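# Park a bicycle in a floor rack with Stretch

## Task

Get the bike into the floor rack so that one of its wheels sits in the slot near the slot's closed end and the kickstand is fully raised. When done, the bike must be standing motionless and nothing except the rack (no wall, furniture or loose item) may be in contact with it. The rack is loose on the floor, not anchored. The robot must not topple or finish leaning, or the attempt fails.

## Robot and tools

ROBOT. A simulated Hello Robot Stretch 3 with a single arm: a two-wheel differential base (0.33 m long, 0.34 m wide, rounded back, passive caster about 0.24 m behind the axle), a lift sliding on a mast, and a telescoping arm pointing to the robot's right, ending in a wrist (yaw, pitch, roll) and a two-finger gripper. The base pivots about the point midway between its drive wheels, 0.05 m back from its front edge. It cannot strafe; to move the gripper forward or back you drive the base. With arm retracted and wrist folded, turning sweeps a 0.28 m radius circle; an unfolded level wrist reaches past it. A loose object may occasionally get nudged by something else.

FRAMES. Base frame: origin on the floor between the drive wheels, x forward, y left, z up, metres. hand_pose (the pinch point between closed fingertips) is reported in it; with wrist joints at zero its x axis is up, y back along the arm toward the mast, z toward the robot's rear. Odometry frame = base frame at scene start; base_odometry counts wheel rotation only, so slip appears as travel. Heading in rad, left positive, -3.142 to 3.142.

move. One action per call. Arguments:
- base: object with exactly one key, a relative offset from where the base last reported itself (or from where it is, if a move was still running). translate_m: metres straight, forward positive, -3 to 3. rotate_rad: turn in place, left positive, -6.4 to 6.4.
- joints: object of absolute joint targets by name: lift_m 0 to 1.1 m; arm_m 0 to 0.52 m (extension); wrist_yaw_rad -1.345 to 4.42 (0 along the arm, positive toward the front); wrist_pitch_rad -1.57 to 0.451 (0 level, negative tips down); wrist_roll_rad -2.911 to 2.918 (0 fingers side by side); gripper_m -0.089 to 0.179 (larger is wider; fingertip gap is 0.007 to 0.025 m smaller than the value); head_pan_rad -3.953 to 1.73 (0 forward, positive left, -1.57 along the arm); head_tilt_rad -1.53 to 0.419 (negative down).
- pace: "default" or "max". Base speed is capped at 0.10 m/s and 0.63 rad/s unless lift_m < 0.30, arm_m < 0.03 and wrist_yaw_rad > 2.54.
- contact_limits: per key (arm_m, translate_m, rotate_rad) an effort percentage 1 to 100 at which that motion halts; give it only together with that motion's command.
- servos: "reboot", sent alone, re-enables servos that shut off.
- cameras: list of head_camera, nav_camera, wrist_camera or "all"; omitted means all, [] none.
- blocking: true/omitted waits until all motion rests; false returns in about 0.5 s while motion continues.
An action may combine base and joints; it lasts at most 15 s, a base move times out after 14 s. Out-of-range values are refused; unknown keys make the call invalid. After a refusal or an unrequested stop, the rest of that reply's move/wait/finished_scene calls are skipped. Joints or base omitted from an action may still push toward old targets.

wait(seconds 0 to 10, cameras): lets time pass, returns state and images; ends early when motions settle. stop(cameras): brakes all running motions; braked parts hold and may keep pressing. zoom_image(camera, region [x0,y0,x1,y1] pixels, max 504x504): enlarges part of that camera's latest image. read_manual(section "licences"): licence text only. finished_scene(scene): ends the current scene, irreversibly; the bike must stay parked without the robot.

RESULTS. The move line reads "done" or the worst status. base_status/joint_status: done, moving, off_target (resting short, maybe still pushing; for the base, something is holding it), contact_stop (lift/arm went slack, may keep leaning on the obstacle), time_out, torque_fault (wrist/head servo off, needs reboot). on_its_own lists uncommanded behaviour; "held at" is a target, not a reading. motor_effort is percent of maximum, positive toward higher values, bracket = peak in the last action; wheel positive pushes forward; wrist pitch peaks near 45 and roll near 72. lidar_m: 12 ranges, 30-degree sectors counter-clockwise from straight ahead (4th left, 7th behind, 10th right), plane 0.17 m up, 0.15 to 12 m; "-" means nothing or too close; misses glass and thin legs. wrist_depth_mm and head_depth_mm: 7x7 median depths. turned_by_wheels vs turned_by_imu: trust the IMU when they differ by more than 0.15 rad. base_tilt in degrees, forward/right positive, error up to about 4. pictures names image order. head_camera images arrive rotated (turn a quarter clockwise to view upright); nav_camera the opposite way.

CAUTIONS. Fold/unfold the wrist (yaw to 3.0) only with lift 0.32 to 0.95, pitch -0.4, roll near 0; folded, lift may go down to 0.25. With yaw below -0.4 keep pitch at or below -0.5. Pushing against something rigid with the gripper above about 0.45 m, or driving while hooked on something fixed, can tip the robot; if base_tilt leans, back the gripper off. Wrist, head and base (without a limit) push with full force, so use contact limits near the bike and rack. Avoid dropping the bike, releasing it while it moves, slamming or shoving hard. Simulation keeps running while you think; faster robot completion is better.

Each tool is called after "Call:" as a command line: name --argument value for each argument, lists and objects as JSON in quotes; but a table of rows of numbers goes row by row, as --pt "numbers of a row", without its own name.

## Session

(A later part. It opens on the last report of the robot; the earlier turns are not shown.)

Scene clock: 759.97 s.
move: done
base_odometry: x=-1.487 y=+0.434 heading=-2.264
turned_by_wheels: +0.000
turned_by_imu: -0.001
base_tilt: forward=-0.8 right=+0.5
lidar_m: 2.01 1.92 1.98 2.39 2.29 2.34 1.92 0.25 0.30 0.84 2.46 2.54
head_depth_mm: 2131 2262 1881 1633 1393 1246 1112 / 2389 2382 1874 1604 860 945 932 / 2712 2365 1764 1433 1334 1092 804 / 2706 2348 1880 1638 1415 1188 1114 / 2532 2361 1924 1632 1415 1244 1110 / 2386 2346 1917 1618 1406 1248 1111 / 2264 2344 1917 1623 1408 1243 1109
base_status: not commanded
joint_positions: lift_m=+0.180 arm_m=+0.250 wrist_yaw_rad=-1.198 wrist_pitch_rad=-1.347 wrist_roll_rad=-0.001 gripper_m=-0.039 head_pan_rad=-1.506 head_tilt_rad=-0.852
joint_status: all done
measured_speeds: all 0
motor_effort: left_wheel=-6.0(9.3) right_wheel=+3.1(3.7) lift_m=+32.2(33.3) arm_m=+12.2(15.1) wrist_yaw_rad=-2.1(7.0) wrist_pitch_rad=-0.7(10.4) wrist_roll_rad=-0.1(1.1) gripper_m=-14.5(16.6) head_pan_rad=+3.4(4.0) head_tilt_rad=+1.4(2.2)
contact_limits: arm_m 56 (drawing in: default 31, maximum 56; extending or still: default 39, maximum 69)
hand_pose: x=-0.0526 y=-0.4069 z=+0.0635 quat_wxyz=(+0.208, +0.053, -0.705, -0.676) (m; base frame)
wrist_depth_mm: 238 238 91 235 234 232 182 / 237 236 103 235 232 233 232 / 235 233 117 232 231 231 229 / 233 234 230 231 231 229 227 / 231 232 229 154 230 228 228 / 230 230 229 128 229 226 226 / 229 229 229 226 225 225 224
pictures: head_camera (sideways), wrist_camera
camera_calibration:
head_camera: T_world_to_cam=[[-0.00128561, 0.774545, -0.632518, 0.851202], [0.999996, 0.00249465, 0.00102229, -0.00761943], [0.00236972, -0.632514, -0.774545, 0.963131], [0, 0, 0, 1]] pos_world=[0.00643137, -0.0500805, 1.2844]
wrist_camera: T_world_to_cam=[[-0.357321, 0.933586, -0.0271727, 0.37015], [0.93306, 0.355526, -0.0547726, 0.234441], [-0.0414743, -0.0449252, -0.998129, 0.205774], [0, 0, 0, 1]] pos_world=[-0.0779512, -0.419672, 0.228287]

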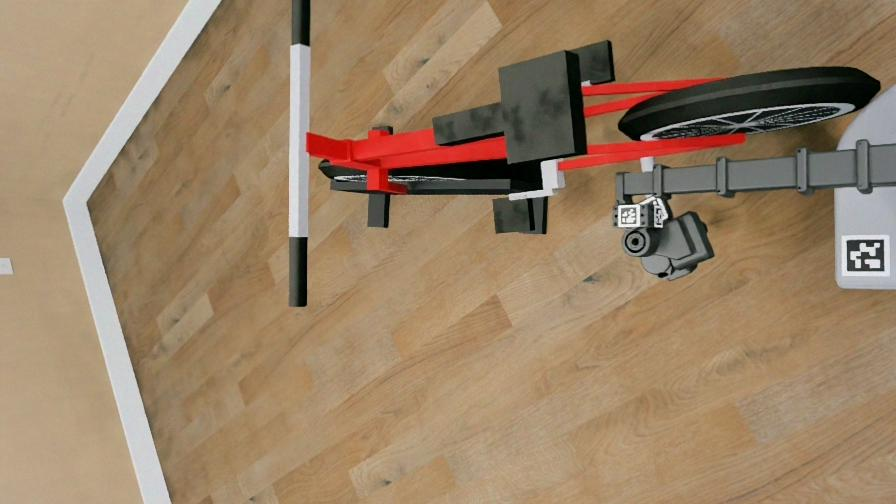

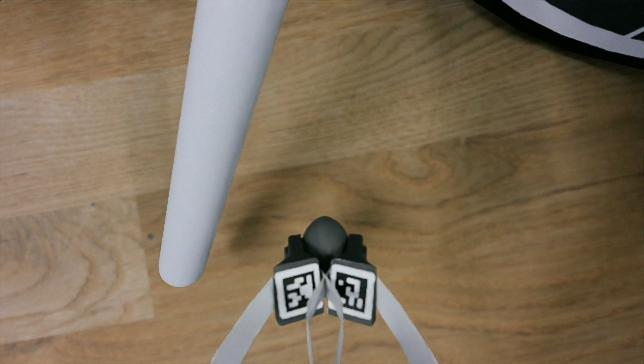

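Call:
move --joints '{"lift_m": 0.33, "wrist_pitch_rad": -1.3}' --cameras '[]'

Call:
move --joints '{"arm_m": 0.4}' --contact_limits '{"arm_m": 35}' --cameras '["head_camera","wrist_camera"]'

Scene clock: 776.13 s.
move: done
base_odometry: x=-1.487 y=+0.434 heading=-2.264
turned_by_wheels: +0.000
turned_by_imu: -0.001
base_tilt: forward=-0.8 right=+0.5
lidar_m: 2.01 1.92 1.97 2.38 2.29 2.34 1.92 0.25 0.30 0.83 2.47 2.54
head_depth_mm: 2119 2273 1889 1637 1397 1250 1115 / 2384 2357 1888 1597 856 946 851 / 2718 2369 1755 1439 904 748 932 / 2698 2330 1868 1636 1390 1226 1116 / 2516 2349 1934 1634 1411 1252 1112 / 2402 2349 1927 1631 1415 1240 1110 / 2246 2327 1917 1627 1405 1249 1112
base_status: not commanded
joint_positions: lift_m=+0.330 arm_m=+0.250 wrist_yaw_rad=-1.198 wrist_pitch_rad=-1.307 wrist_roll_rad=-0.001 gripper_m=-0.039 head_pan_rad=-1.506 head_tilt_rad=-0.852
joint_status: all done
measured_speeds: all 0
motor_effort: left_wheel=-5.3(6.4) right_wheel=+2.9(3.6) lift_m=+32.3(36.0) arm_m=+11.4(12.5) wrist_yaw_rad=-1.8(2.4) wrist_pitch_rad=+1.1(3.7) wrist_roll_rad=-0.2(0.3) gripper_m=-14.4(16.3) head_pan_rad=+3.4(3.7) head_tilt_rad=+1.6(2.0)
contact_limits: arm_m 56 (drawing in: default 31, maximum 56; extending or still: default 39, maximum 69)
hand_pose: x=-0.0620 y=-0.4106 z=+0.2150 quat_wxyz=(+0.221, +0.039, -0.706, -0.672) (m; base frame)
wrist_depth_mm: 342 401 397 195 194 129 143 / 377 392 394 217 204 194 175 / 388 392 389 386 381 344 254 / 387 384 383 385 381 379 377 / 385 384 380 155 376 374 310 / 378 376 376 128 374 367 282 / 369 376 370 374 370 366 268
pictures: none
No camera images: "cameras" was empty.

Scene clock: 778.50 s.
move: done
base_odometry: x=-1.487 y=+0.434 heading=-2.264
turned_by_wheels: +0.000
turned_by_imu: +0.000
base_tilt: forward=-0.8 right=+0.5
lidar_m: 2.00 1.92 1.98 2.39 2.29 2.34 1.92 0.25 0.30 0.84 2.47 2.53
head_depth_mm: 2126 2263 1876 1647 1388 1250 1115 / 2407 2373 1883 1597 858 940 849 / 2694 2391 1759 1327 861 747 931 / 2711 2348 1877 1639 1337 1248 1113 / 2505 2339 1928 1640 1417 1241 1110 / 2414 2350 1924 1624 1409 1246 1114 / 2245 2339 1914 1626 1413 1244 1109
base_status: not commanded
joint_positions: lift_m=+0.330 arm_m=+0.400 wrist_yaw_rad=-1.198 wrist_pitch_rad=-1.307 wrist_roll_rad=-0.001 gripper_m=-0.039 head_pan_rad=-1.506 head_tilt_rad=-0.852
joint_status: all done
measured_speeds: all 0
motor_effort: left_wheel=-6.0(6.4) right_wheel=+3.2(3.3) lift_m=+30.6(33.7) arm_m=+12.3(14.1) wrist_yaw_rad=-1.4(2.2) wrist_pitch_rad=+1.2(1.3) wrist_roll_rad=-0.2(0.5) gripper_m=-14.9(16.2) head_pan_rad=+2.4(3.6) head_tilt_rad=+0.9(2.7)
contact_limits: arm_m 35 (drawing in: default 31, maximum 56; extending or still: default 39, maximum 69)
hand_pose: x=-0.0620 y=-0.5606 z=+0.2151 quat_wxyz=(+0.221, +0.039, -0.706, -0.672) (m; base frame)
wrist_depth_mm: 272 255 320 189 398 391 157 / 192 190 189 388 189 205 179 / 192 190 390 384 387 203 188 / 386 383 383 386 383 223 379 / 379 380 382 155 377 375 371 / 375 370 374 128 309 370 372 / 371 371 365 370 364 368 367
pictures: head_camera (sideways), wrist_camera
camera_calibration:
head_camera: T_world_to_cam=[[-0.00128581, 0.774545, -0.632518, 0.851201], [0.999996, 0.00249489, 0.00102227, -0.00761941], [0.00236985, -0.632514, -0.774545, 0.963132], [0, 0, 0, 1]] pos_world=[0.00643138, -0.0500805, 1.2844]
wrist_camera: T_world_to_cam=[[-0.357641, 0.933455, -0.0274512, 0.514316], [0.930557, 0.353753, -0.0944608, 0.31357], [-0.078464, -0.059328, -0.99515, 0.338719], [0, 0, 0, 1]] pos_world=[-0.0812766, -0.570921, 0.380815]

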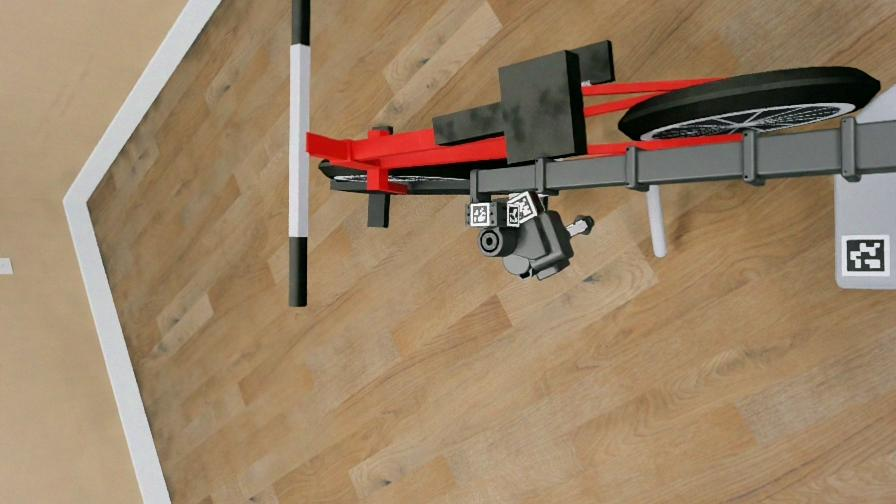

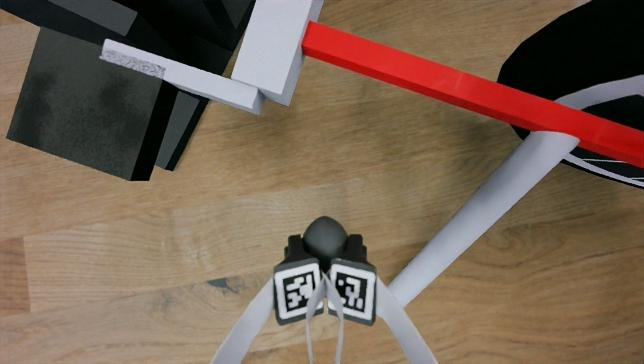

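Call:
move --joints '{"lift_m": 0.18}' --cameras '["wrist_camera"]'

Call:
move --joints '{"arm_m": 0.33}' --contact_limits '{"arm_m": 56}' --cameras '["head_camera","wrist_camera"]'

Scene clock: 787.43 s.
move: done
base_odometry: x=-1.487 y=+0.434 heading=-2.264
turned_by_wheels: +0.000
turned_by_imu: -0.001
base_tilt: forward=-0.9 right=+0.5
lidar_m: 2.01 1.92 1.97 2.38 2.29 2.34 1.92 0.26 0.30 0.84 2.47 2.53
head_depth_mm: 2107 2266 1888 1633 1386 1239 1113 / 2386 2368 1884 1596 856 943 933 / 2723 2381 1771 1434 1012 1095 792 / 2683 2359 1876 1624 1273 1244 1113 / 2553 2355 1935 1625 1409 1244 1110 / 2411 2349 1912 1629 1411 1248 1112 / 2230 2335 1907 1633 1415 1244 1109
base_status: not commanded
joint_positions: lift_m=+0.180 arm_m=+0.400 wrist_yaw_rad=-1.198 wrist_pitch_rad=-1.307 wrist_roll_rad=-0.001 gripper_m=-0.039 head_pan_rad=-1.506 head_tilt_rad=-0.852
joint_status: all done
measured_speeds: all 0
motor_effort: left_wheel=-4.7(6.4) right_wheel=+3.5(3.6) lift_m=+22.8(26.4) arm_m=+11.8(12.5) wrist_yaw_rad=-1.1(1.8) wrist_pitch_rad=+1.1(1.3) wrist_roll_rad=-0.1(0.3) gripper_m=-15.7(15.9) head_pan_rad=+2.7(3.8) head_tilt_rad=+1.1(2.4)
contact_limits: arm_m 35 (drawing in: default 31, maximum 56; extending or still: default 39, maximum 69)
hand_pose: x=-0.0621 y=-0.5606 z=+0.0651 quat_wxyz=(+0.221, +0.039, -0.706, -0.672) (m; base frame)
wrist_depth_mm: 224 244 243 242 242 240 239 / 222 241 242 240 240 236 237 / 227 237 238 236 236 234 236 / 236 234 235 232 234 233 230 / 232 232 232 154 229 230 229 / 231 229 228 129 227 227 111 / 230 229 226 227 223 137 118
pictures: wrist_camera
camera_calibration:
wrist_camera: T_world_to_cam=[[-0.357642, 0.933455, -0.0274512, 0.510198], [0.930556, 0.353752, -0.0944748, 0.299405], [-0.0784771, -0.059333, -0.995149, 0.189441], [0, 0, 0, 1]] pos_world=[-0.0812777, -0.570922, 0.230814]

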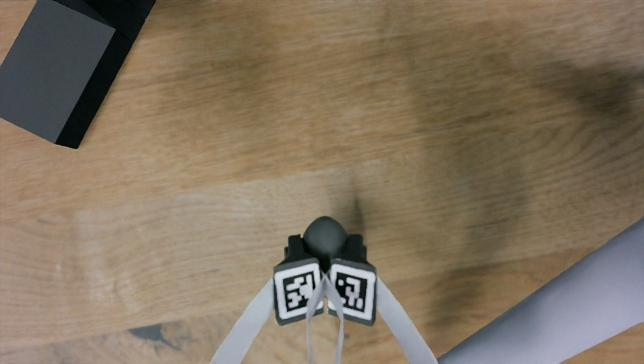

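Scene clock: 789.13 s.
move: done
base_odometry: x=-1.487 y=+0.434 heading=-2.264
turned_by_wheels: +0.000
turned_by_imu: +0.000
base_tilt: forward=-0.8 right=+0.5
lidar_m: 2.01 1.92 1.97 2.38 2.29 2.35 1.92 0.25 0.30 0.84 2.46 2.53
head_depth_mm: 2110 2271 1871 1624 1385 1252 1120 / 2392 2370 1890 1604 855 944 935 / 2713 2351 1755 1426 1081 1124 780 / 2724 2346 1877 1639 1356 1226 1114 / 2539 2356 1928 1638 1411 1243 1116 / 2386 2338 1926 1623 1411 1240 1111 / 2249 2350 1920 1620 1411 1249 1108
base_status: not commanded
joint_positions: lift_m=+0.180 arm_m=+0.330 wrist_yaw_rad=-1.196 wrist_pitch_rad=-1.287 wrist_roll_rad=-0.001 gripper_m=-0.040 head_pan_rad=-1.506 head_tilt_rad=-0.852
joint_status: all done
measured_speeds: all 0
motor_effort: left_wheel=-4.9(6.2) right_wheel=+2.7(3.8) lift_m=+26.1(26.5) arm_m=-17.3(18.4) wrist_yaw_rad=-4.1(4.1) wrist_pitch_rad=-2.6(2.6) wrist_roll_rad=-0.1(0.5) gripper_m=-5.4(16.5) head_pan_rad=+3.4(3.9) head_tilt_rad=+0.8(2.6)
contact_limits: arm_m 56 (drawing in: default 31, maximum 56; extending or still: default 39, maximum 69)
hand_pose: x=-0.0666 y=-0.4925 z=+0.0660 quat_wxyz=(+0.229, +0.033, -0.706, -0.669) (m; base frame)
wrist_depth_mm: 250 251 248 248 245 244 73 / 247 246 244 242 243 82 75 / 243 241 240 240 239 85 234 / 240 236 237 236 111 95 233 / 236 236 236 229 115 230 228 / 234 230 228 127 128 227 226 / 229 228 223 157 224 224 222
pictures: head_camera (sideways), wrist_camera
camera_calibration:
head_camera: T_world_to_cam=[[-0.00128579, 0.774545, -0.632518, 0.851202], [0.999996, 0.00249489, 0.00102229, -0.00761943], [0.00236987, -0.632514, -0.774545, 0.963131], [0, 0, 0, 1]] pos_world=[0.00643138, -0.0500805, 1.2844]
wrist_camera: T_world_to_cam=[[-0.360906, 0.932195, -0.0275773, 0.444227], [0.927594, 0.35575, -0.114063, 0.28177], [-0.0965185, -0.0667466, -0.993091, 0.189023], [0, 0, 0, 1]] pos_world=[-0.0828, -0.501729, 0.232107]

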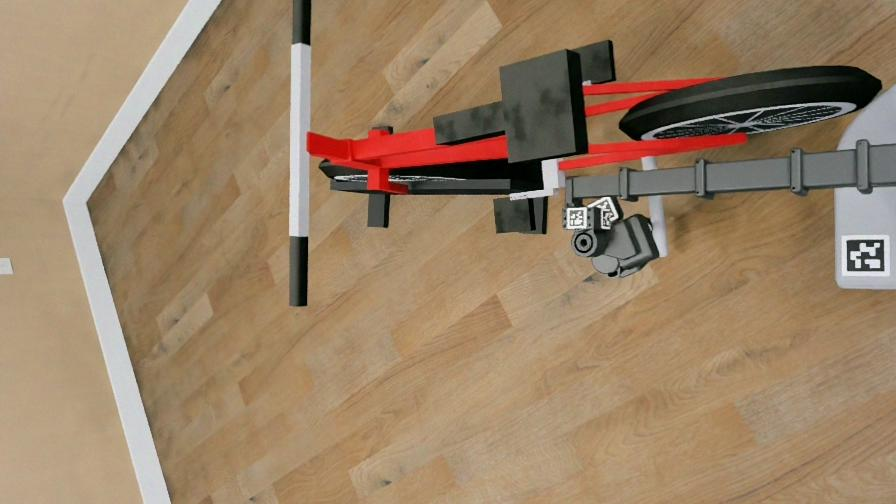

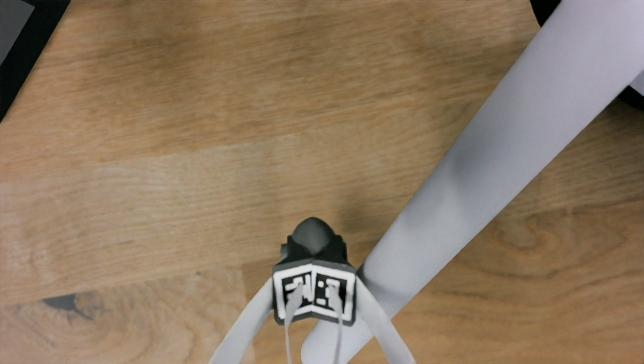

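Call:
move --joints '{"arm_m": 0.30}' --contact_limits '{"arm_m": 56}' --cameras '[]'

Call:
move --joints '{"arm_m": 0.27}' --contact_limits '{"arm_m": 56}' --cameras '["head_camera","wrist_camera"]'

Scene clock: 795.67 s.
move: done
base_odometry: x=-1.487 y=+0.434 heading=-2.264
turned_by_wheels: +0.000
turned_by_imu: -0.001
base_tilt: forward=-0.8 right=+0.5
lidar_m: 2.01 1.92 1.97 2.38 2.28 2.35 1.91 0.26 0.31 0.83 2.46 2.54
head_depth_mm: 2101 2260 1883 1635 1364 1248 1103 / 2399 2350 1882 1571 858 963 935 / 2713 2366 1757 1419 1201 1162 780 / 2705 2372 1893 1635 1417 1216 1116 / 2523 2345 1908 1626 1412 1241 1114 / 2388 2334 1900 1627 1411 1246 1115 / 2251 2349 1921 1626 1412 1243 1111
base_status: not commanded
joint_positions: lift_m=+0.180 arm_m=+0.300 wrist_yaw_rad=-1.189 wrist_pitch_rad=-1.276 wrist_roll_rad=+0.001 gripper_m=-0.040 head_pan_rad=-1.506 head_tilt_rad=-0.852
joint_status: all done
measured_speeds: all 0
motor_effort: left_wheel=-6.9(6.9) right_wheel=+0.8(3.4) lift_m=+33.9(34.0) arm_m=-20.6(23.2) wrist_yaw_rad=-9.2(9.8) wrist_pitch_rad=-4.4(6.1) wrist_roll_rad=-0.8(0.9) gripper_m=-7.2(7.7) head_pan_rad=+3.6(3.7) head_tilt_rad=+1.1(2.4)
contact_limits: arm_m 56 (drawing in: default 31, maximum 56; extending or still: default 39, maximum 69)
hand_pose: x=-0.0692 y=-0.4639 z=+0.0665 quat_wxyz=(+0.234, +0.031, -0.706, -0.667) (m; base frame)
wrist_depth_mm: 254 254 253 251 248 77 151 / 249 249 246 247 95 81 194 / 247 244 243 240 89 236 237 / 241 241 238 239 98 234 232 / 237 237 234 153 111 230 230 / 234 231 232 127 227 226 227 / 229 228 225 154 222 223 222
pictures: none
No camera images: "cameras" was empty.

Scene clock: 796.87 s.
move: done
base_odometry: x=-1.487 y=+0.434 heading=-2.264
turned_by_wheels: +0.000
turned_by_imu: +0.000
base_tilt: forward=-0.8 right=+0.4
lidar_m: 2.01 1.91 1.97 2.38 2.28 2.35 1.92 0.26 0.31 0.83 2.47 2.53
head_depth_mm: 2114 2278 1896 1634 1355 1247 1116 / 2386 2352 1884 1579 858 953 933 / 2712 2375 1762 1423 1258 1110 800 / 2699 2342 1877 1633 1412 1207 1112 / 2541 2355 1921 1634 1412 1245 1118 / 2393 2367 1910 1630 1407 1236 1108 / 2245 2358 1911 1626 1409 1240 1112
base_status: not commanded
joint_positions: lift_m=+0.180 arm_m=+0.270 wrist_yaw_rad=-1.185 wrist_pitch_rad=-1.276 wrist_roll_rad=-0.001 gripper_m=-0.040 head_pan_rad=-1.506 head_tilt_rad=-0.852
joint_status: all done
measured_speeds: all 0
on_its_own: wrist_yaw_rad is at rest, and its effort (-12.4) is outside its rest range (-9 to +9)
motor_effort: left_wheel=-6.0(7.1) right_wheel=-8.3(8.3) lift_m=+21.9(34.3) arm_m=-20.1(22.0) wrist_yaw_rad=-12.4(13.3) wrist_pitch_rad=-4.6(4.8) wrist_roll_rad=-0.1(0.9) gripper_m=-6.3(7.6) head_pan_rad=+2.7(3.6) head_tilt_rad=+0.8(2.4)
contact_limits: arm_m 56 (drawing in: default 31, maximum 56; extending or still: default 39, maximum 69)
hand_pose: x=-0.0692 y=-0.4341 z=+0.0666 quat_wxyz=(+0.236, +0.032, -0.706, -0.667) (m; base frame)
wrist_depth_mm: 255 254 254 251 78 175 155 / 250 250 245 246 85 243 200 / 246 245 243 242 93 239 237 / 241 240 239 239 235 235 234 / 237 237 235 148 231 230 229 / 234 233 231 127 230 227 227 / 230 228 226 224 223 224 222
pictures: head_camera (sideways), wrist_camera
camera_calibration:
head_camera: T_world_to_cam=[[-0.0012857, 0.774545, -0.632518, 0.851202], [0.999996, 0.00249477, 0.00102228, -0.00761943], [0.00236979, -0.632514, -0.774545, 0.963131], [0, 0, 0, 1]] pos_world=[0.00643137, -0.0500805, 1.2844]
wrist_camera: T_world_to_cam=[[-0.370847, 0.928283, -0.0276376, 0.386475], [0.922561, 0.36482, -0.125651, 0.267776], [-0.106557, -0.0720947, -0.991689, 0.19018], [0, 0, 0, 1]] pos_world=[-0.0834517, -0.442737, 0.232927]

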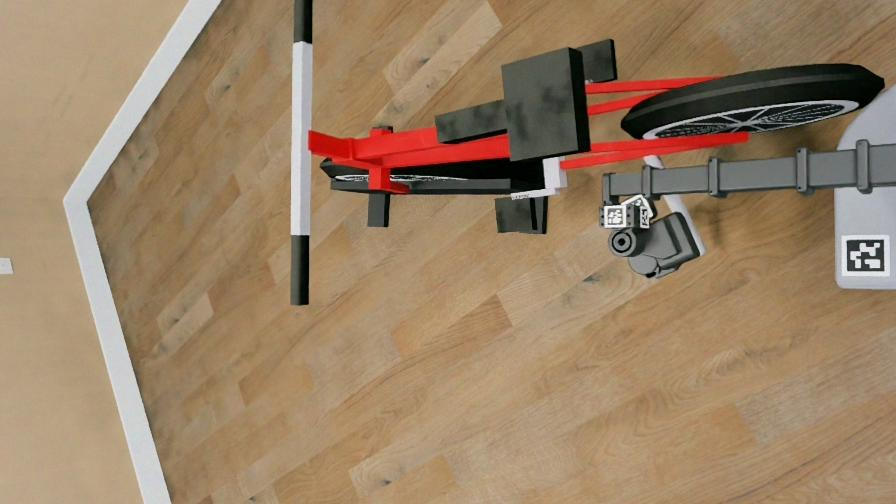

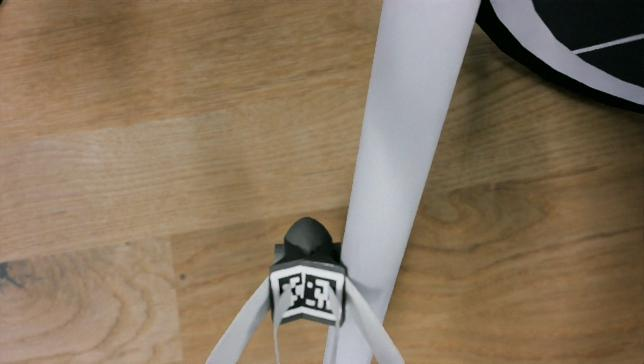

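Call:
move --joints '{"arm_m": 0.245, "wrist_pitch_rad": -1.27}' --contact_limits '{"arm_m": 56}' --cameras '["wrist_camera"]'

Call:
move --joints '{"arm_m": 0.22, "wrist_pitch_rad": -1.22}' --contact_limits '{"arm_m": 56}' --cameras '["head_camera","wrist_camera"]'

Scene clock: 803.73 s.
move: done
base_odometry: x=-1.487 y=+0.434 heading=-2.264
turned_by_wheels: +0.000
turned_by_imu: +0.000
base_tilt: forward=-0.8 right=+0.5
lidar_m: 2.01 1.92 1.98 2.39 2.29 2.35 1.92 0.25 0.31 0.83 2.47 2.54
head_depth_mm: 2107 2261 1875 1633 1369 1247 1120 / 2387 2368 1890 1560 858 957 936 / 2705 2369 1761 1436 1362 1111 793 / 2736 2367 1882 1627 1416 1184 1115 / 2555 2356 1939 1633 1405 1244 1109 / 2406 2350 1918 1627 1414 1247 1108 / 2242 2350 1914 1626 1407 1243 1108
base_status: not commanded
joint_positions: lift_m=+0.180 arm_m=+0.245 wrist_yaw_rad=-1.185 wrist_pitch_rad=-1.271 wrist_roll_rad=-0.001 gripper_m=-0.040 head_pan_rad=-1.506 head_tilt_rad=-0.852
joint_status: all done
measured_speeds: all 0
on_its_own: wrist_yaw_rad is at rest, and its effort (-12.5) is outside its rest range (-9 to +9)
motor_effort: left_wheel=-6.0(7.4) right_wheel=-14.9(15.0) lift_m=+27.2(27.2) arm_m=-17.3(22.6) wrist_yaw_rad=-12.5(13.9) wrist_pitch_rad=+0.2(4.5) wrist_roll_rad=-0.1(0.4) gripper_m=-6.2(7.4) head_pan_rad=+2.8(4.3) head_tilt_rad=+1.6(2.2)
contact_limits: arm_m 56 (drawing in: default 31, maximum 56; extending or still: default 39, maximum 69)
hand_pose: x=-0.0703 y=-0.4095 z=+0.0668 quat_wxyz=(+0.238, +0.031, -0.706, -0.666) (m; base frame)
wrist_depth_mm: 255 253 255 - 87 179 159 / 253 250 250 90 93 243 197 / 246 245 245 242 239 239 237 / 242 241 240 237 236 235 234 / 237 238 235 151 231 231 229 / 234 233 232 127 228 228 225 / 229 228 225 225 223 223 221
pictures: wrist_camera
camera_calibration:
wrist_camera: T_world_to_cam=[[-0.370898, 0.928262, -0.0276581, 0.363257], [0.922026, 0.364522, -0.130353, 0.260019], [-0.11092, -0.0738492, -0.991082, 0.190973], [0, 0, 0, 1]] pos_world=[-0.0838302, -0.417877, 0.233211]

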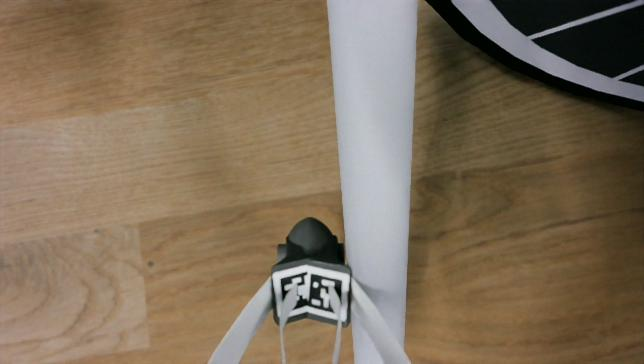

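Scene clock: 804.87 s.
move: done
base_odometry: x=-1.487 y=+0.434 heading=-2.264
turned_by_wheels: +0.000
turned_by_imu: +0.000
base_tilt: forward=-0.8 right=+0.6
lidar_m: 2.01 1.92 1.97 2.39 2.29 2.34 1.92 0.26 0.31 0.83 2.46 2.54
head_depth_mm: 2122 2272 1898 1626 1369 1253 1116 / 2364 2334 1880 1561 857 958 934 / 2749 2365 1762 1429 1367 1011 788 / 2700 2361 1878 1633 1412 952 1112 / 2535 2359 1921 1624 1413 1248 1110 / 2396 2339 1923 1616 1410 1249 1110 / 2253 2356 1919 1624 1402 1245 1110
base_status: not commanded
joint_positions: lift_m=+0.180 arm_m=+0.220 wrist_yaw_rad=-1.193 wrist_pitch_rad=-1.237 wrist_roll_rad=-0.001 gripper_m=-0.040 head_pan_rad=-1.506 head_tilt_rad=-0.852
joint_status: all done
measured_speeds: all 0
motor_effort: left_wheel=-6.0(7.3) right_wheel=-11.6(17.1) lift_m=+22.2(28.3) arm_m=-13.2(18.6) wrist_yaw_rad=-6.3(13.1) wrist_pitch_rad=+3.0(8.2) wrist_roll_rad=+0.0(0.4) gripper_m=-6.9(7.7) head_pan_rad=+2.6(3.6) head_tilt_rad=+1.4(2.1)
contact_limits: arm_m 56 (drawing in: default 31, maximum 56; extending or still: default 39, maximum 69)
hand_pose: x=-0.0783 y=-0.3873 z=+0.0687 quat_wxyz=(+0.247, +0.016, -0.707, -0.663) (m; base frame)
wrist_depth_mm: 261 260 258 - 197 170 149 / 256 255 254 87 249 217 185 / 249 248 247 95 244 245 242 / 243 243 241 239 238 239 238 / 239 238 236 148 110 232 233 / 234 231 231 126 116 228 227 / 225 228 222 225 121 222 222
pictures: head_camera (sideways), wrist_camera
camera_calibration:
head_camera: T_world_to_cam=[[-0.0012857, 0.774545, -0.632518, 0.851202], [0.999996, 0.00249477, 0.00102228, -0.00761943], [0.00236979, -0.632514, -0.774545, 0.963131], [0, 0, 0, 1]] pos_world=[0.00643137, -0.0500805, 1.2844]
wrist_camera: T_world_to_cam=[[-0.364855, 0.930648, -0.0278218, 0.341104], [0.920082, 0.355815, -0.163845, 0.258364], [-0.142582, -0.0853779, -0.986094, 0.18636], [0, 0, 0, 1]] pos_world=[-0.0866904, -0.393467, 0.23559]

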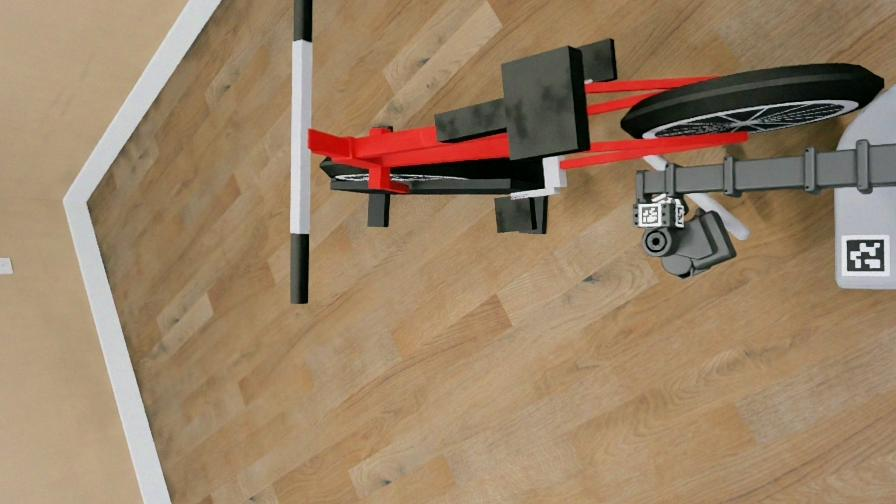

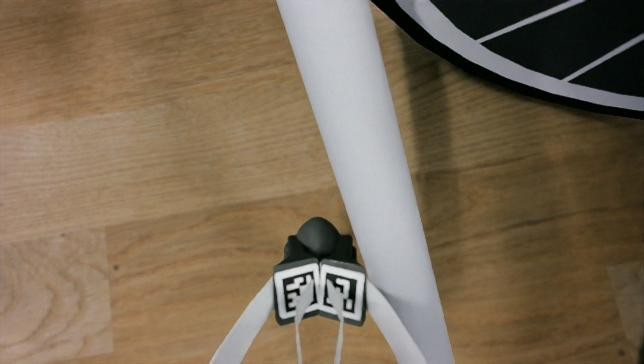

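Call:
move --joints '{"arm_m": 0.2, "wrist_pitch_rad": -1.15}' --contact_limits '{"arm_m": 56}' --cameras '["wrist_camera"]'

Call:
move --joints '{"arm_m": 0.18, "wrist_pitch_rad": -1.1}' --contact_limits '{"arm_m": 56}' --cameras '["head_camera","wrist_camera"]'

Scene clock: 813.83 s.
move: done
base_odometry: x=-1.487 y=+0.434 heading=-2.264
turned_by_wheels: +0.000
turned_by_imu: -0.001
base_tilt: forward=-0.8 right=+0.5
lidar_m: 2.01 1.92 1.98 2.39 2.28 2.34 1.92 0.26 0.31 0.83 2.47 2.53
head_depth_mm: 2118 2275 1892 1626 1388 1248 1119 / 2396 2353 1882 1601 854 951 932 / 2725 2374 1756 1411 1359 1009 788 / 2717 2337 1873 1640 1416 941 1115 / 2535 2333 1929 1636 1412 1246 1111 / 2409 2367 1921 1621 1408 1243 1107 / 2251 2350 1920 1619 1413 1238 1109
base_status: not commanded
joint_positions: lift_m=+0.180 arm_m=+0.200 wrist_yaw_rad=-1.198 wrist_pitch_rad=-1.160 wrist_roll_rad=-0.001 gripper_m=-0.040 head_pan_rad=-1.506 head_tilt_rad=-0.852
joint_status: all done
measured_speeds: all 0
motor_effort: left_wheel=-4.1(7.1) right_wheel=+2.9(11.7) lift_m=+29.0(29.6) arm_m=-11.9(14.5) wrist_yaw_rad=-1.5(6.1) wrist_pitch_rad=+1.6(6.7) wrist_roll_rad=-0.1(0.3) gripper_m=-6.2(7.2) head_pan_rad=+3.1(3.4) head_tilt_rad=+0.2(1.9)
contact_limits: arm_m 56 (drawing in: default 31, maximum 56; extending or still: default 39, maximum 69)
hand_pose: x=-0.0961 y=-0.3739 z=+0.0741 quat_wxyz=(+0.270, -0.013, -0.707, -0.654) (m; base frame)
wrist_depth_mm: 284 284 283 276 166 151 75 / 272 271 272 270 217 184 160 / 263 262 257 259 257 255 207 / 252 253 249 249 248 248 246 / 244 243 242 158 240 240 239 / 236 234 233 128 233 231 230 / 227 227 224 224 222 223 224
pictures: wrist_camera
camera_calibration:
wrist_camera: T_world_to_cam=[[-0.362185, 0.931683, -0.0280731, 0.322993], [0.907484, 0.345581, -0.238844, 0.271352], [-0.212826, -0.111982, -0.970652, 0.172452], [0, 0, 0, 1]] pos_world=[-0.0925625, -0.37539, 0.241269]

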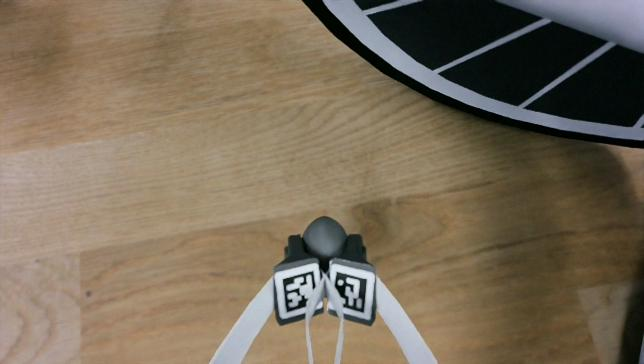

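Scene clock: 814.87 s.
move: done
base_odometry: x=-1.487 y=+0.434 heading=-2.264
turned_by_wheels: +0.000
turned_by_imu: +0.000
base_tilt: forward=-0.8 right=+0.5
lidar_m: 2.01 1.92 1.97 2.39 2.29 2.34 1.92 0.26 0.31 2.58 2.46 2.54
head_depth_mm: 2111 2282 1899 1643 1393 1247 1119 / 2383 2390 1889 1592 857 951 934 / 2710 2355 1745 1411 1353 1007 799 / 2671 2362 1869 1620 1413 924 1114 / 2541 2351 1912 1630 1405 1239 1119 / 2387 2333 1940 1632 1409 1244 1110 / 2240 2345 1920 1621 1412 1244 1105
base_status: not commanded
joint_positions: lift_m=+0.180 arm_m=+0.180 wrist_yaw_rad=-1.198 wrist_pitch_rad=-1.111 wrist_roll_rad=-0.001 gripper_m=-0.040 head_pan_rad=-1.506 head_tilt_rad=-0.852
joint_status: all done
measured_speeds: all 0
motor_effort: left_wheel=-4.5(5.1) right_wheel=+3.3(3.8) lift_m=+32.1(33.5) arm_m=-12.1(13.8) wrist_yaw_rad=-1.4(2.1) wrist_pitch_rad=+2.0(3.7) wrist_roll_rad=-0.3(0.3) gripper_m=-6.1(7.3) head_pan_rad=+2.6(3.7) head_tilt_rad=+0.8(2.3)
contact_limits: arm_m 56 (drawing in: default 31, maximum 56; extending or still: default 39, maximum 69)
hand_pose: x=-0.1072 y=-0.3583 z=+0.0784 quat_wxyz=(+0.286, -0.030, -0.706, -0.647) (m; base frame)
wrist_depth_mm: 299 299 298 176 87 76 71 / 286 282 285 276 195 170 77 / 272 269 271 270 266 217 188 / 259 259 258 257 257 254 253 / 250 248 246 158 246 244 244 / 238 238 237 129 235 235 233 / 228 229 222 225 224 226 222
pictures: head_camera (sideways), wrist_camera
camera_calibration:
head_camera: T_world_to_cam=[[-0.00128627, 0.774545, -0.632518, 0.851201], [0.999996, 0.00249549, 0.00102227, -0.00761941], [0.00237023, -0.632514, -0.774545, 0.963132], [0, 0, 0, 1]] pos_world=[0.00643141, -0.0500805, 1.2844]
wrist_camera: T_world_to_cam=[[-0.363406, 0.931206, -0.0281466, 0.304204], [0.895541, 0.340841, -0.286065, 0.277701], [-0.256792, -0.129164, -0.957797, 0.164086], [0, 0, 0, 1]] pos_world=[-0.0960071, -0.356734, 0.245164]

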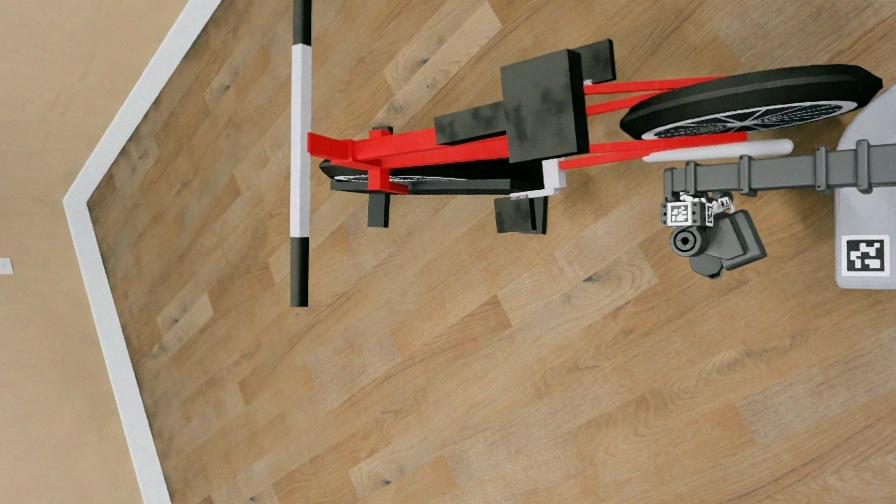

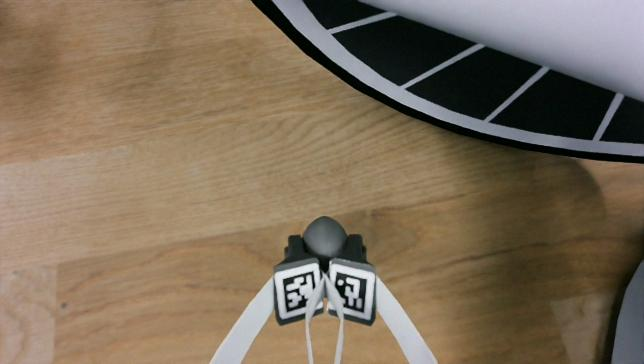

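Call:
move --joints '{"wrist_yaw_rad": 0, "wrist_pitch_rad": -1.2}' --cameras '[]'

Call:
move --joints '{"arm_m": 0.09}' --cameras '["head_camera"]'

Call:
move --joints '{"lift_m": 0.48, "arm_m": 0.05}' --cameras '["head_camera"]'

Call:
move --joints '{"wrist_yaw_rad": -1.3, "wrist_pitch_rad": -0.52}' --cameras '["head_camera"]'

Scene clock: 822.60 s.
move: done
base_odometry: x=-1.487 y=+0.434 heading=-2.264
turned_by_wheels: +0.000
turned_by_imu: -0.001
base_tilt: forward=-0.8 right=+0.5
lidar_m: 2.01 1.91 1.97 2.38 2.29 2.34 1.92 0.26 0.31 0.83 2.47 2.54
head_depth_mm: 2139 2262 1890 1640 1391 1253 1114 / 2390 2358 1887 1596 857 947 934 / 2702 2360 1761 1418 1357 895 802 / 2710 2364 1882 1628 1412 1188 1112 / 2566 2347 1926 1634 1408 1241 1111 / 2395 2346 1923 1637 1413 1243 1111 / 2261 2358 1913 1621 1407 1238 1112
base_status: not commanded
joint_positions: lift_m=+0.180 arm_m=+0.180 wrist_yaw_rad=-0.002 wrist_pitch_rad=-1.200 wrist_roll_rad=-0.001 gripper_m=-0.040 head_pan_rad=-1.506 head_tilt_rad=-0.852
joint_status: all done
measured_speeds: all 0
motor_effort: left_wheel=-4.8(4.8) right_wheel=+2.8(3.7) lift_m=+26.8(29.3) arm_m=-11.2(12.3) wrist_yaw_rad=+2.3(5.0) wrist_pitch_rad=-0.2(1.3) wrist_roll_rad=+0.2(0.4) gripper_m=-6.6(7.6) head_pan_rad=+2.6(3.9) head_tilt_rad=+0.9(3.2)
contact_limits: arm_m 56 (drawing in: default 31, maximum 56; extending or still: default 39, maximum 69)
hand_pose: x=-0.0218 y=-0.3954 z=+0.0712 quat_wxyz=(+0.584, +0.399, -0.583, -0.400) (m; base frame)
wrist_depth_mm: 273 273 269 269 269 266 263 / 262 262 262 261 258 261 257 / 255 252 253 251 249 250 247 / 247 246 246 245 245 242 242 / 240 239 237 154 238 236 235 / 232 231 233 128 229 229 228 / 227 228 223 222 224 222 223
pictures: none
No camera images: "cameras" was empty.

Scene clock: 824.50 s.
move: done
base_odometry: x=-1.487 y=+0.434 heading=-2.264
turned_by_wheels: +0.000
turned_by_imu: +0.000
base_tilt: forward=-0.9 right=+0.5
lidar_m: 2.00 1.92 1.97 2.38 2.29 2.34 1.92 0.26 0.31 0.83 2.47 2.53
head_depth_mm: 2125 2259 1891 1638 1389 1252 1116 / 2385 2381 1899 1600 857 948 935 / 2728 2361 1779 1409 1362 1220 803 / 2706 2352 1881 1627 1416 1248 947 / 2551 2357 1924 1636 1409 1245 1109 / 2392 2331 1907 1619 1406 1245 1114 / 2271 2341 1911 1620 1405 1240 1108
base_status: not commanded
joint_positions: lift_m=+0.180 arm_m=+0.090 wrist_yaw_rad=-0.001 wrist_pitch_rad=-1.201 wrist_roll_rad=-0.001 gripper_m=-0.040 head_pan_rad=-1.506 head_tilt_rad=-0.852
joint_status: all done
measured_speeds: all 0
motor_effort: left_wheel=-4.5(4.9) right_wheel=+3.3(3.8) lift_m=+24.8(28.1) arm_m=-12.1(13.8) wrist_yaw_rad=+1.0(2.1) wrist_pitch_rad=+0.0(0.3) wrist_roll_rad=+0.2(0.3) gripper_m=-6.6(7.7) head_pan_rad=+3.0(3.8) head_tilt_rad=+1.4(2.4)
hand_pose: x=-0.0217 y=-0.3052 z=+0.0711 quat_wxyz=(+0.584, +0.399, -0.583, -0.400) (m; base frame)
wrist_depth_mm: 270 272 269 267 266 267 265 / 263 264 260 260 260 259 257 / 254 254 254 250 251 251 248 / 245 246 246 243 243 241 242 / 242 240 237 154 238 236 235 / 234 232 232 129 230 231 229 / 229 227 224 223 222 224 224
pictures: head_camera (sideways)
camera_calibration:
head_camera: T_world_to_cam=[[-0.00128617, 0.774545, -0.632518, 0.851202], [0.999996, 0.00249537, 0.00102228, -0.00761942], [0.00237016, -0.632514, -0.774545, 0.963131], [0, 0, 0, 1]] pos_world=[0.0064314, -0.0500805, 1.2844]

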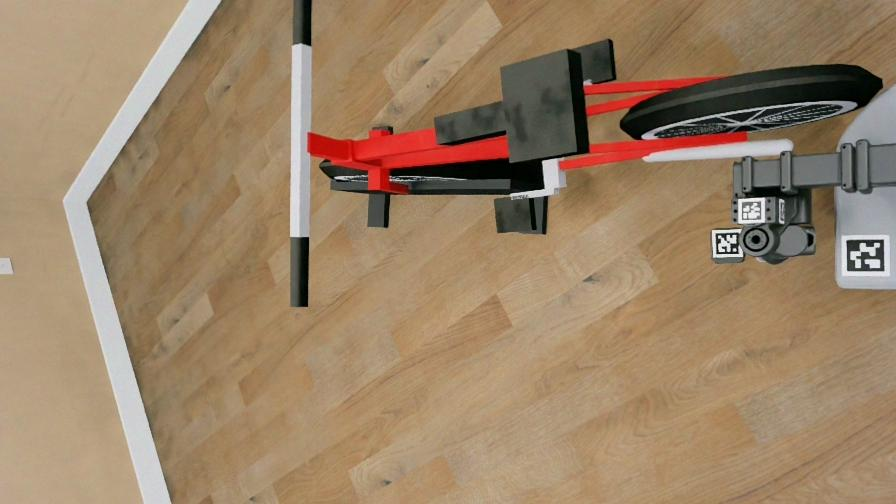

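Scene clock: 828.07 s.
move: done
base_odometry: x=-1.487 y=+0.434 heading=-2.264
turned_by_wheels: +0.000
turned_by_imu: -0.001
base_tilt: forward=-0.8 right=+0.6
lidar_m: 2.01 1.91 1.97 2.38 2.29 2.34 1.92 0.26 0.31 0.83 2.46 2.54
head_depth_mm: 2120 2262 1892 1637 1392 1253 1116 / 2381 2357 1870 1596 857 881 503 / 2706 2368 1763 1408 1362 575 934 / 2692 2386 1875 1627 1416 1200 948 / 2543 2346 1930 1623 1412 1247 1115 / 2357 2331 1910 1623 1408 1250 1112 / 2254 2354 1919 1613 1413 1239 1110
base_status: not commanded
joint_positions: lift_m=+0.480 arm_m=+0.050 wrist_yaw_rad=-0.001 wrist_pitch_rad=-1.201 wrist_roll_rad=-0.001 gripper_m=-0.040 head_pan_rad=-1.506 head_tilt_rad=-0.852
joint_status: all done
measured_speeds: all 0
motor_effort: left_wheel=-4.4(5.4) right_wheel=+2.7(4.1) lift_m=+32.9(35.9) arm_m=-11.8(14.7) wrist_yaw_rad=+1.3(1.6) wrist_pitch_rad=+0.1(0.2) wrist_roll_rad=-0.1(0.3) gripper_m=-6.8(7.8) head_pan_rad=+2.5(3.7) head_tilt_rad=+1.0(2.1)
hand_pose: x=-0.0217 y=-0.2651 z=+0.3711 quat_wxyz=(+0.584, +0.399, -0.583, -0.400) (m; base frame)
wrist_depth_mm: 603 605 611 597 588 369 267 / 592 585 577 577 573 279 214 / 562 567 553 558 555 286 210 / 553 558 540 552 542 312 213 / 532 533 535 155 529 321 214 / 524 521 521 128 506 324 220 / 501 502 356 355 348 348 221
pictures: head_camera (sideways)
camera_calibration:
head_camera: T_world_to_cam=[[-0.00128617, 0.774545, -0.632518, 0.851202], [0.999996, 0.00249537, 0.00102228, -0.00761942], [0.00237016, -0.632514, -0.774545, 0.963131], [0, 0, 0, 1]] pos_world=[0.0064314, -0.0500805, 1.2844]

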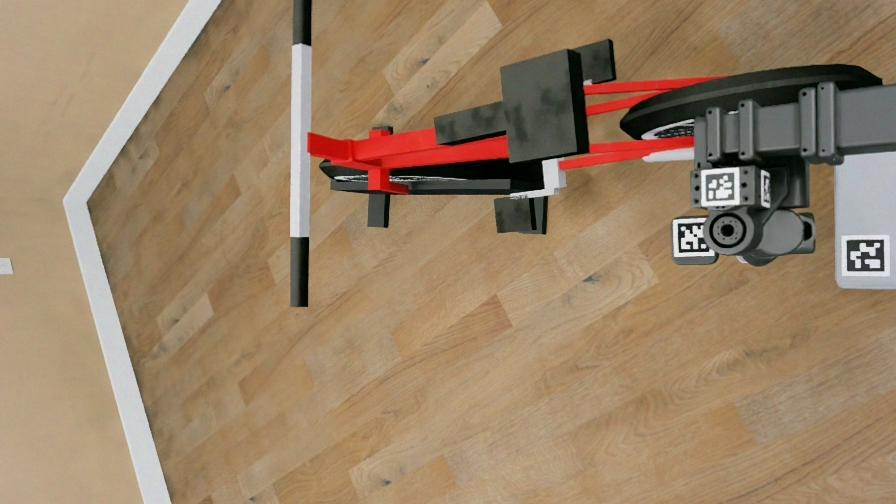

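Scene clock: 829.73 s.
move: done
base_odometry: x=-1.487 y=+0.434 heading=-2.264
turned_by_wheels: +0.000
turned_by_imu: +0.000
base_tilt: forward=-0.8 right=+0.4
lidar_m: 2.01 1.92 1.97 2.38 2.29 2.34 1.91 0.26 0.31 0.83 2.46 2.54
head_depth_mm: 2118 2254 1883 1638 1392 1250 1114 / 2378 2372 1892 1605 860 852 504 / 2698 2367 1765 1411 1359 573 932 / 2702 2359 1881 1623 1416 1245 930 / 2516 2341 1931 1627 1418 1245 1116 / 2380 2351 1921 1633 1415 1247 1113 / 2245 2345 1921 1635 1410 1241 1111
base_status: not commanded
joint_positions: lift_m=+0.480 arm_m=+0.050 wrist_yaw_rad=-1.298 wrist_pitch_rad=-0.541 wrist_roll_rad=-0.001 gripper_m=-0.040 head_pan_rad=-1.506 head_tilt_rad=-0.852
joint_status: all done
measured_speeds: all 0
motor_effort: left_wheel=-4.2(5.0) right_wheel=+3.1(3.9) lift_m=+32.2(33.6) arm_m=-11.9(13.0) wrist_yaw_rad=-1.7(5.1) wrist_pitch_rad=+3.9(5.1) wrist_roll_rad=+0.2(0.4) gripper_m=-6.6(7.9) head_pan_rad=+2.5(3.9) head_tilt_rad=+1.7(2.8)
hand_pose: x=-0.2209 y=-0.2507 z=+0.4660 quat_wxyz=(+0.429, -0.260, -0.657, -0.563) (m; base frame)
wrist_depth_mm: - - - - - - - / 190 - - - - - - / - - - - - - - / 907 885 887 875 869 888 841 / 741 476 764 154 737 759 738 / 411 641 283 129 650 655 634 / 378 298 231 227 545 585 572
pictures: head_camera (sideways)
camera_calibration:
head_camera: T_world_to_cam=[[-0.00128617, 0.774545, -0.632518, 0.851202], [0.999996, 0.00249537, 0.00102227, -0.00761941], [0.00237016, -0.632514, -0.774545, 0.963132], [0, 0, 0, 1]] pos_world=[0.0064314, -0.0500805, 1.2844]

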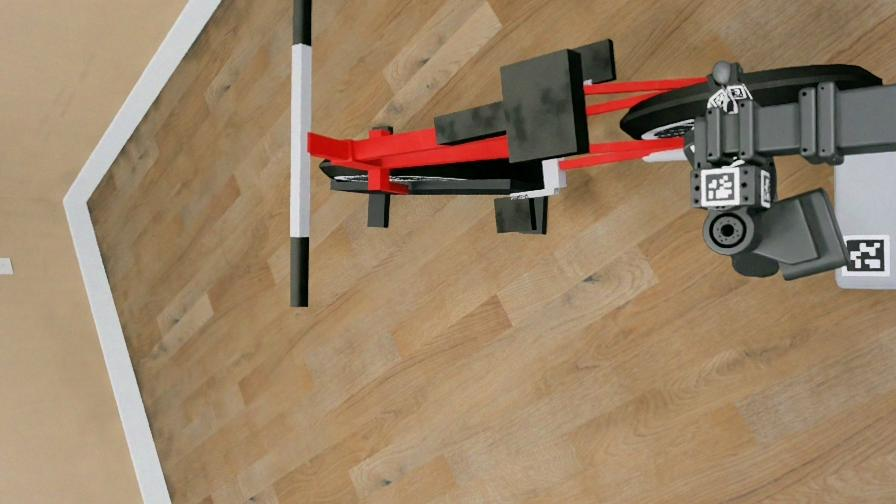

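Call:
move --joints '{"arm_m": 0.26}' --contact_limits '{"arm_m": 45}' --cameras '["head_camera"]'

Call:
move --joints '{"arm_m": 0.30}' --contact_limits '{"arm_m": 45}' --cameras '["head_camera"]'

Call:
move --joints '{"arm_m": 0.33}' --contact_limits '{"arm_m": 45}' --cameras '["head_camera"]'

Scene clock: 839.70 s.
move: done
base_odometry: x=-1.487 y=+0.434 heading=-2.265
turned_by_wheels: +0.000
turned_by_imu: -0.001
base_tilt: forward=-0.8 right=+0.5
lidar_m: 2.01 1.92 1.97 2.38 2.29 2.35 1.92 0.28 0.31 0.89 2.46 2.54
head_depth_mm: 2128 2293 1884 1648 1385 1252 1113 / 2375 2376 1880 972 877 870 509 / 2721 2368 1758 1370 694 1224 961 / 2694 2345 1880 1640 705 1247 1114 / 2553 2348 1925 1627 1413 1252 1113 / 2384 2360 1927 1619 1418 1238 1110 / 2268 2344 1893 1619 1411 1243 1103
base_status: not commanded
joint_positions: lift_m=+0.480 arm_m=+0.260 wrist_yaw_rad=-1.316 wrist_pitch_rad=-0.543 wrist_roll_rad=-0.001 gripper_m=-0.040 head_pan_rad=-1.506 head_tilt_rad=-0.852
joint_status: all done
measured_speeds: all 0
on_its_own: wrist_yaw_rad is at rest, and its effort (+13.7) is outside its rest range (-9 to +9)
motor_effort: left_wheel=-5.0(5.3) right_wheel=+6.2(6.5) lift_m=+28.2(30.7) arm_m=+15.8(20.0) wrist_yaw_rad=+13.7(34.5) wrist_pitch_rad=+4.1(5.0) wrist_roll_rad=+0.2(0.4) gripper_m=-5.8(7.6) head_pan_rad=+2.2(4.4) head_tilt_rad=+0.4(2.0)
contact_limits: arm_m 45 (drawing in: default 31, maximum 56; extending or still: default 39, maximum 69)
hand_pose: x=-0.2216 y=-0.4569 z=+0.4656 quat_wxyz=(+0.423, -0.266, -0.655, -0.567) (m; base frame)
wrist_depth_mm: - - - - - - - / 126 125 122 - - - - / 103 101 101 - - - - / - - 88 856 858 876 893 / - 76 93 154 741 737 751 / - - 89 128 648 646 643 / - - 85 258 230 582 574
pictures: head_camera (sideways)
camera_calibration:
head_camera: T_world_to_cam=[[-0.00128674, 0.774545, -0.632517, 0.851201], [0.999996, 0.00249608, 0.00102225, -0.00761939], [0.0023706, -0.632514, -0.774545, 0.963132], [0, 0, 0, 1]] pos_world=[0.00643144, -0.0500805, 1.2844]

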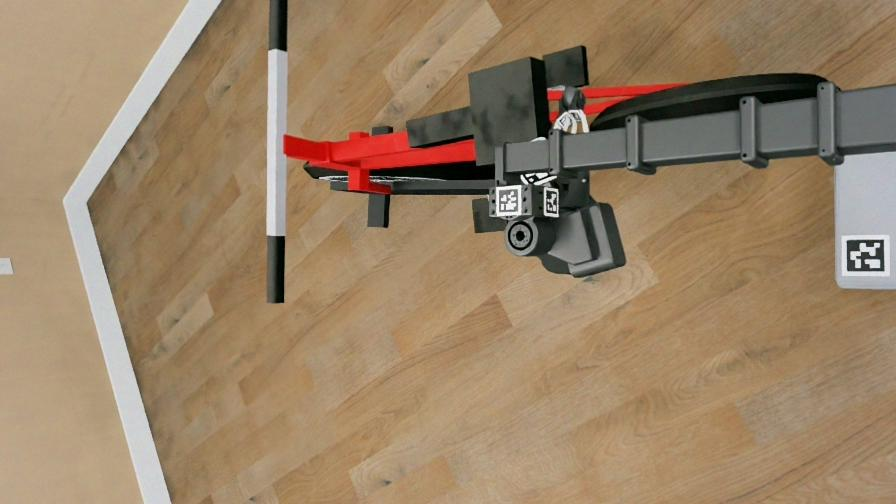

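Scene clock: 841.07 s.
move: done
base_odometry: x=-1.487 y=+0.434 heading=-2.265
turned_by_wheels: +0.000
turned_by_imu: +0.000
base_tilt: forward=-0.8 right=+0.6
lidar_m: 2.01 1.91 1.97 2.39 2.29 2.34 1.91 0.30 0.31 0.92 2.47 2.54
head_depth_mm: 2121 2251 1882 1638 1415 1250 1119 / 2377 2356 1880 932 943 892 509 / 2716 2361 1501 1253 733 1227 955 / 2711 2379 1872 1629 1332 1245 1120 / 2503 2363 1930 1626 1407 1240 1112 / 2409 2351 1923 1635 1411 1243 1107 / 2237 2351 1932 1628 1409 1239 1111
base_status: not commanded
joint_positions: lift_m=+0.480 arm_m=+0.300 wrist_yaw_rad=-1.329 wrist_pitch_rad=-0.549 wrist_roll_rad=-0.001 gripper_m=-0.040 head_pan_rad=-1.506 head_tilt_rad=-0.852
joint_status: all done
measured_speeds: all 0
on_its_own: wrist_yaw_rad is at rest, and its effort (+25.5) is outside its rest range (-9 to +9)
motor_effort: left_wheel=-5.1(5.7) right_wheel=+5.9(6.5) lift_m=+27.0(28.3) arm_m=+14.5(22.0) wrist_yaw_rad=+25.5(36.3) wrist_pitch_rad=+5.3(5.4) wrist_roll_rad=-0.1(0.3) gripper_m=-5.3(7.1) head_pan_rad=+3.2(3.5) head_tilt_rad=+2.1(2.4)
contact_limits: arm_m 45 (drawing in: default 31, maximum 56; extending or still: default 39, maximum 69)
hand_pose: x=-0.2214 y=-0.4941 z=+0.4644 quat_wxyz=(+0.418, -0.268, -0.654, -0.571) (m; base frame)
wrist_depth_mm: - - - - - - - / 122 120 118 148 - - - / 100 96 98 - - - - / - - 83 864 874 868 868 / - 72 83 152 731 741 739 / - - 95 127 649 639 642 / - - 91 265 229 580 576
pictures: head_camera (sideways)
camera_calibration:
head_camera: T_world_to_cam=[[-0.00128673, 0.774545, -0.632518, 0.851201], [0.999996, 0.00249608, 0.00102226, -0.0076194], [0.0023706, -0.632514, -0.774545, 0.963132], [0, 0, 0, 1]] pos_world=[0.00643144, -0.0500805, 1.2844]

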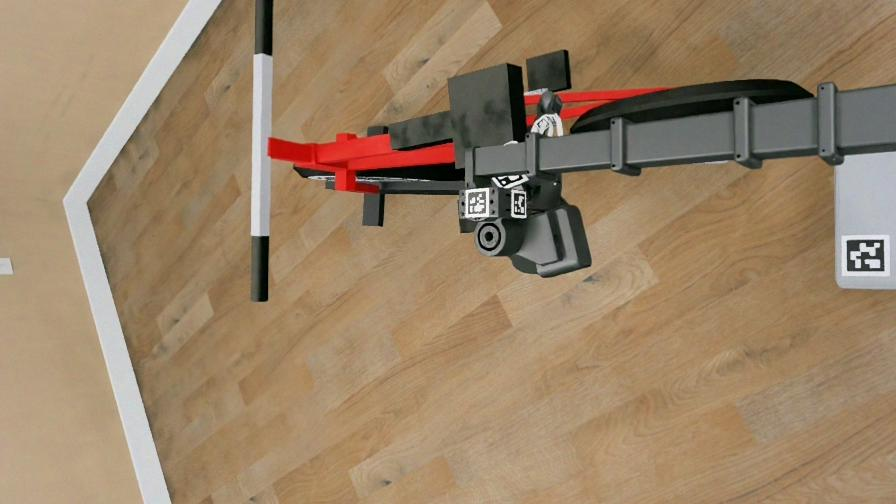

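Scene clock: 842.27 s.
move: done
base_odometry: x=-1.487 y=+0.434 heading=-2.265
turned_by_wheels: +0.000
turned_by_imu: +0.000
base_tilt: forward=-0.8 right=+0.5
lidar_m: 2.01 1.92 1.97 2.38 2.29 2.35 1.91 0.32 0.32 0.95 2.46 2.54
head_depth_mm: 2122 2264 1921 1643 1416 1256 1115 / 2381 2374 1931 930 1023 917 509 / 2687 2352 1790 757 820 1207 958 / 2735 2380 1923 1638 1356 1244 1114 / 2571 2372 1920 1627 1412 1247 1112 / 2370 2363 1942 1638 1407 1240 1114 / 2249 2355 1919 1616 1406 1242 1111
base_status: not commanded
joint_positions: lift_m=+0.480 arm_m=+0.330 wrist_yaw_rad=-1.332 wrist_pitch_rad=-0.553 wrist_roll_rad=-0.001 gripper_m=-0.040 head_pan_rad=-1.506 head_tilt_rad=-0.852
joint_status: all done
measured_speeds: all 0
on_its_own: wrist_yaw_rad is at rest, and its effort (+27.3) is outside its rest range (-9 to +9)
motor_effort: left_wheel=-5.1(6.1) right_wheel=+6.2(6.6) lift_m=+26.0(27.5) arm_m=+19.8(23.0) wrist_yaw_rad=+27.3(44.5) wrist_pitch_rad=+5.9(6.1) wrist_roll_rad=+0.0(0.4) gripper_m=-5.8(6.9) head_pan_rad=+2.8(3.8) head_tilt_rad=+1.4(2.1)
contact_limits: arm_m 45 (drawing in: default 31, maximum 56; extending or still: default 39, maximum 69)
hand_pose: x=-0.2210 y=-0.5234 z=+0.4636 quat_wxyz=(+0.416, -0.268, -0.654, -0.573) (m; base frame)
wrist_depth_mm: - - - - - - - / 120 114 117 142 - - - / 102 95 96 951 - - - / - - 83 838 868 873 872 / - 71 78 151 755 746 730 / - - 92 126 642 650 632 / - - 89 257 229 578 581
pictures: head_camera (sideways)
camera_calibration:
head_camera: T_world_to_cam=[[-0.00128702, 0.774545, -0.632517, 0.851201], [0.999996, 0.00249644, 0.00102225, -0.00761939], [0.00237082, -0.632514, -0.774545, 0.963132], [0, 0, 0, 1]] pos_world=[0.00643146, -0.0500805, 1.2844]

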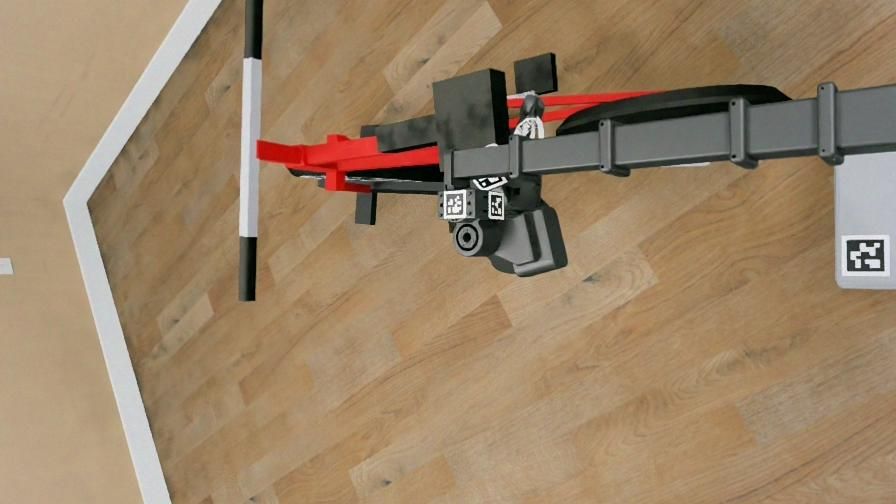

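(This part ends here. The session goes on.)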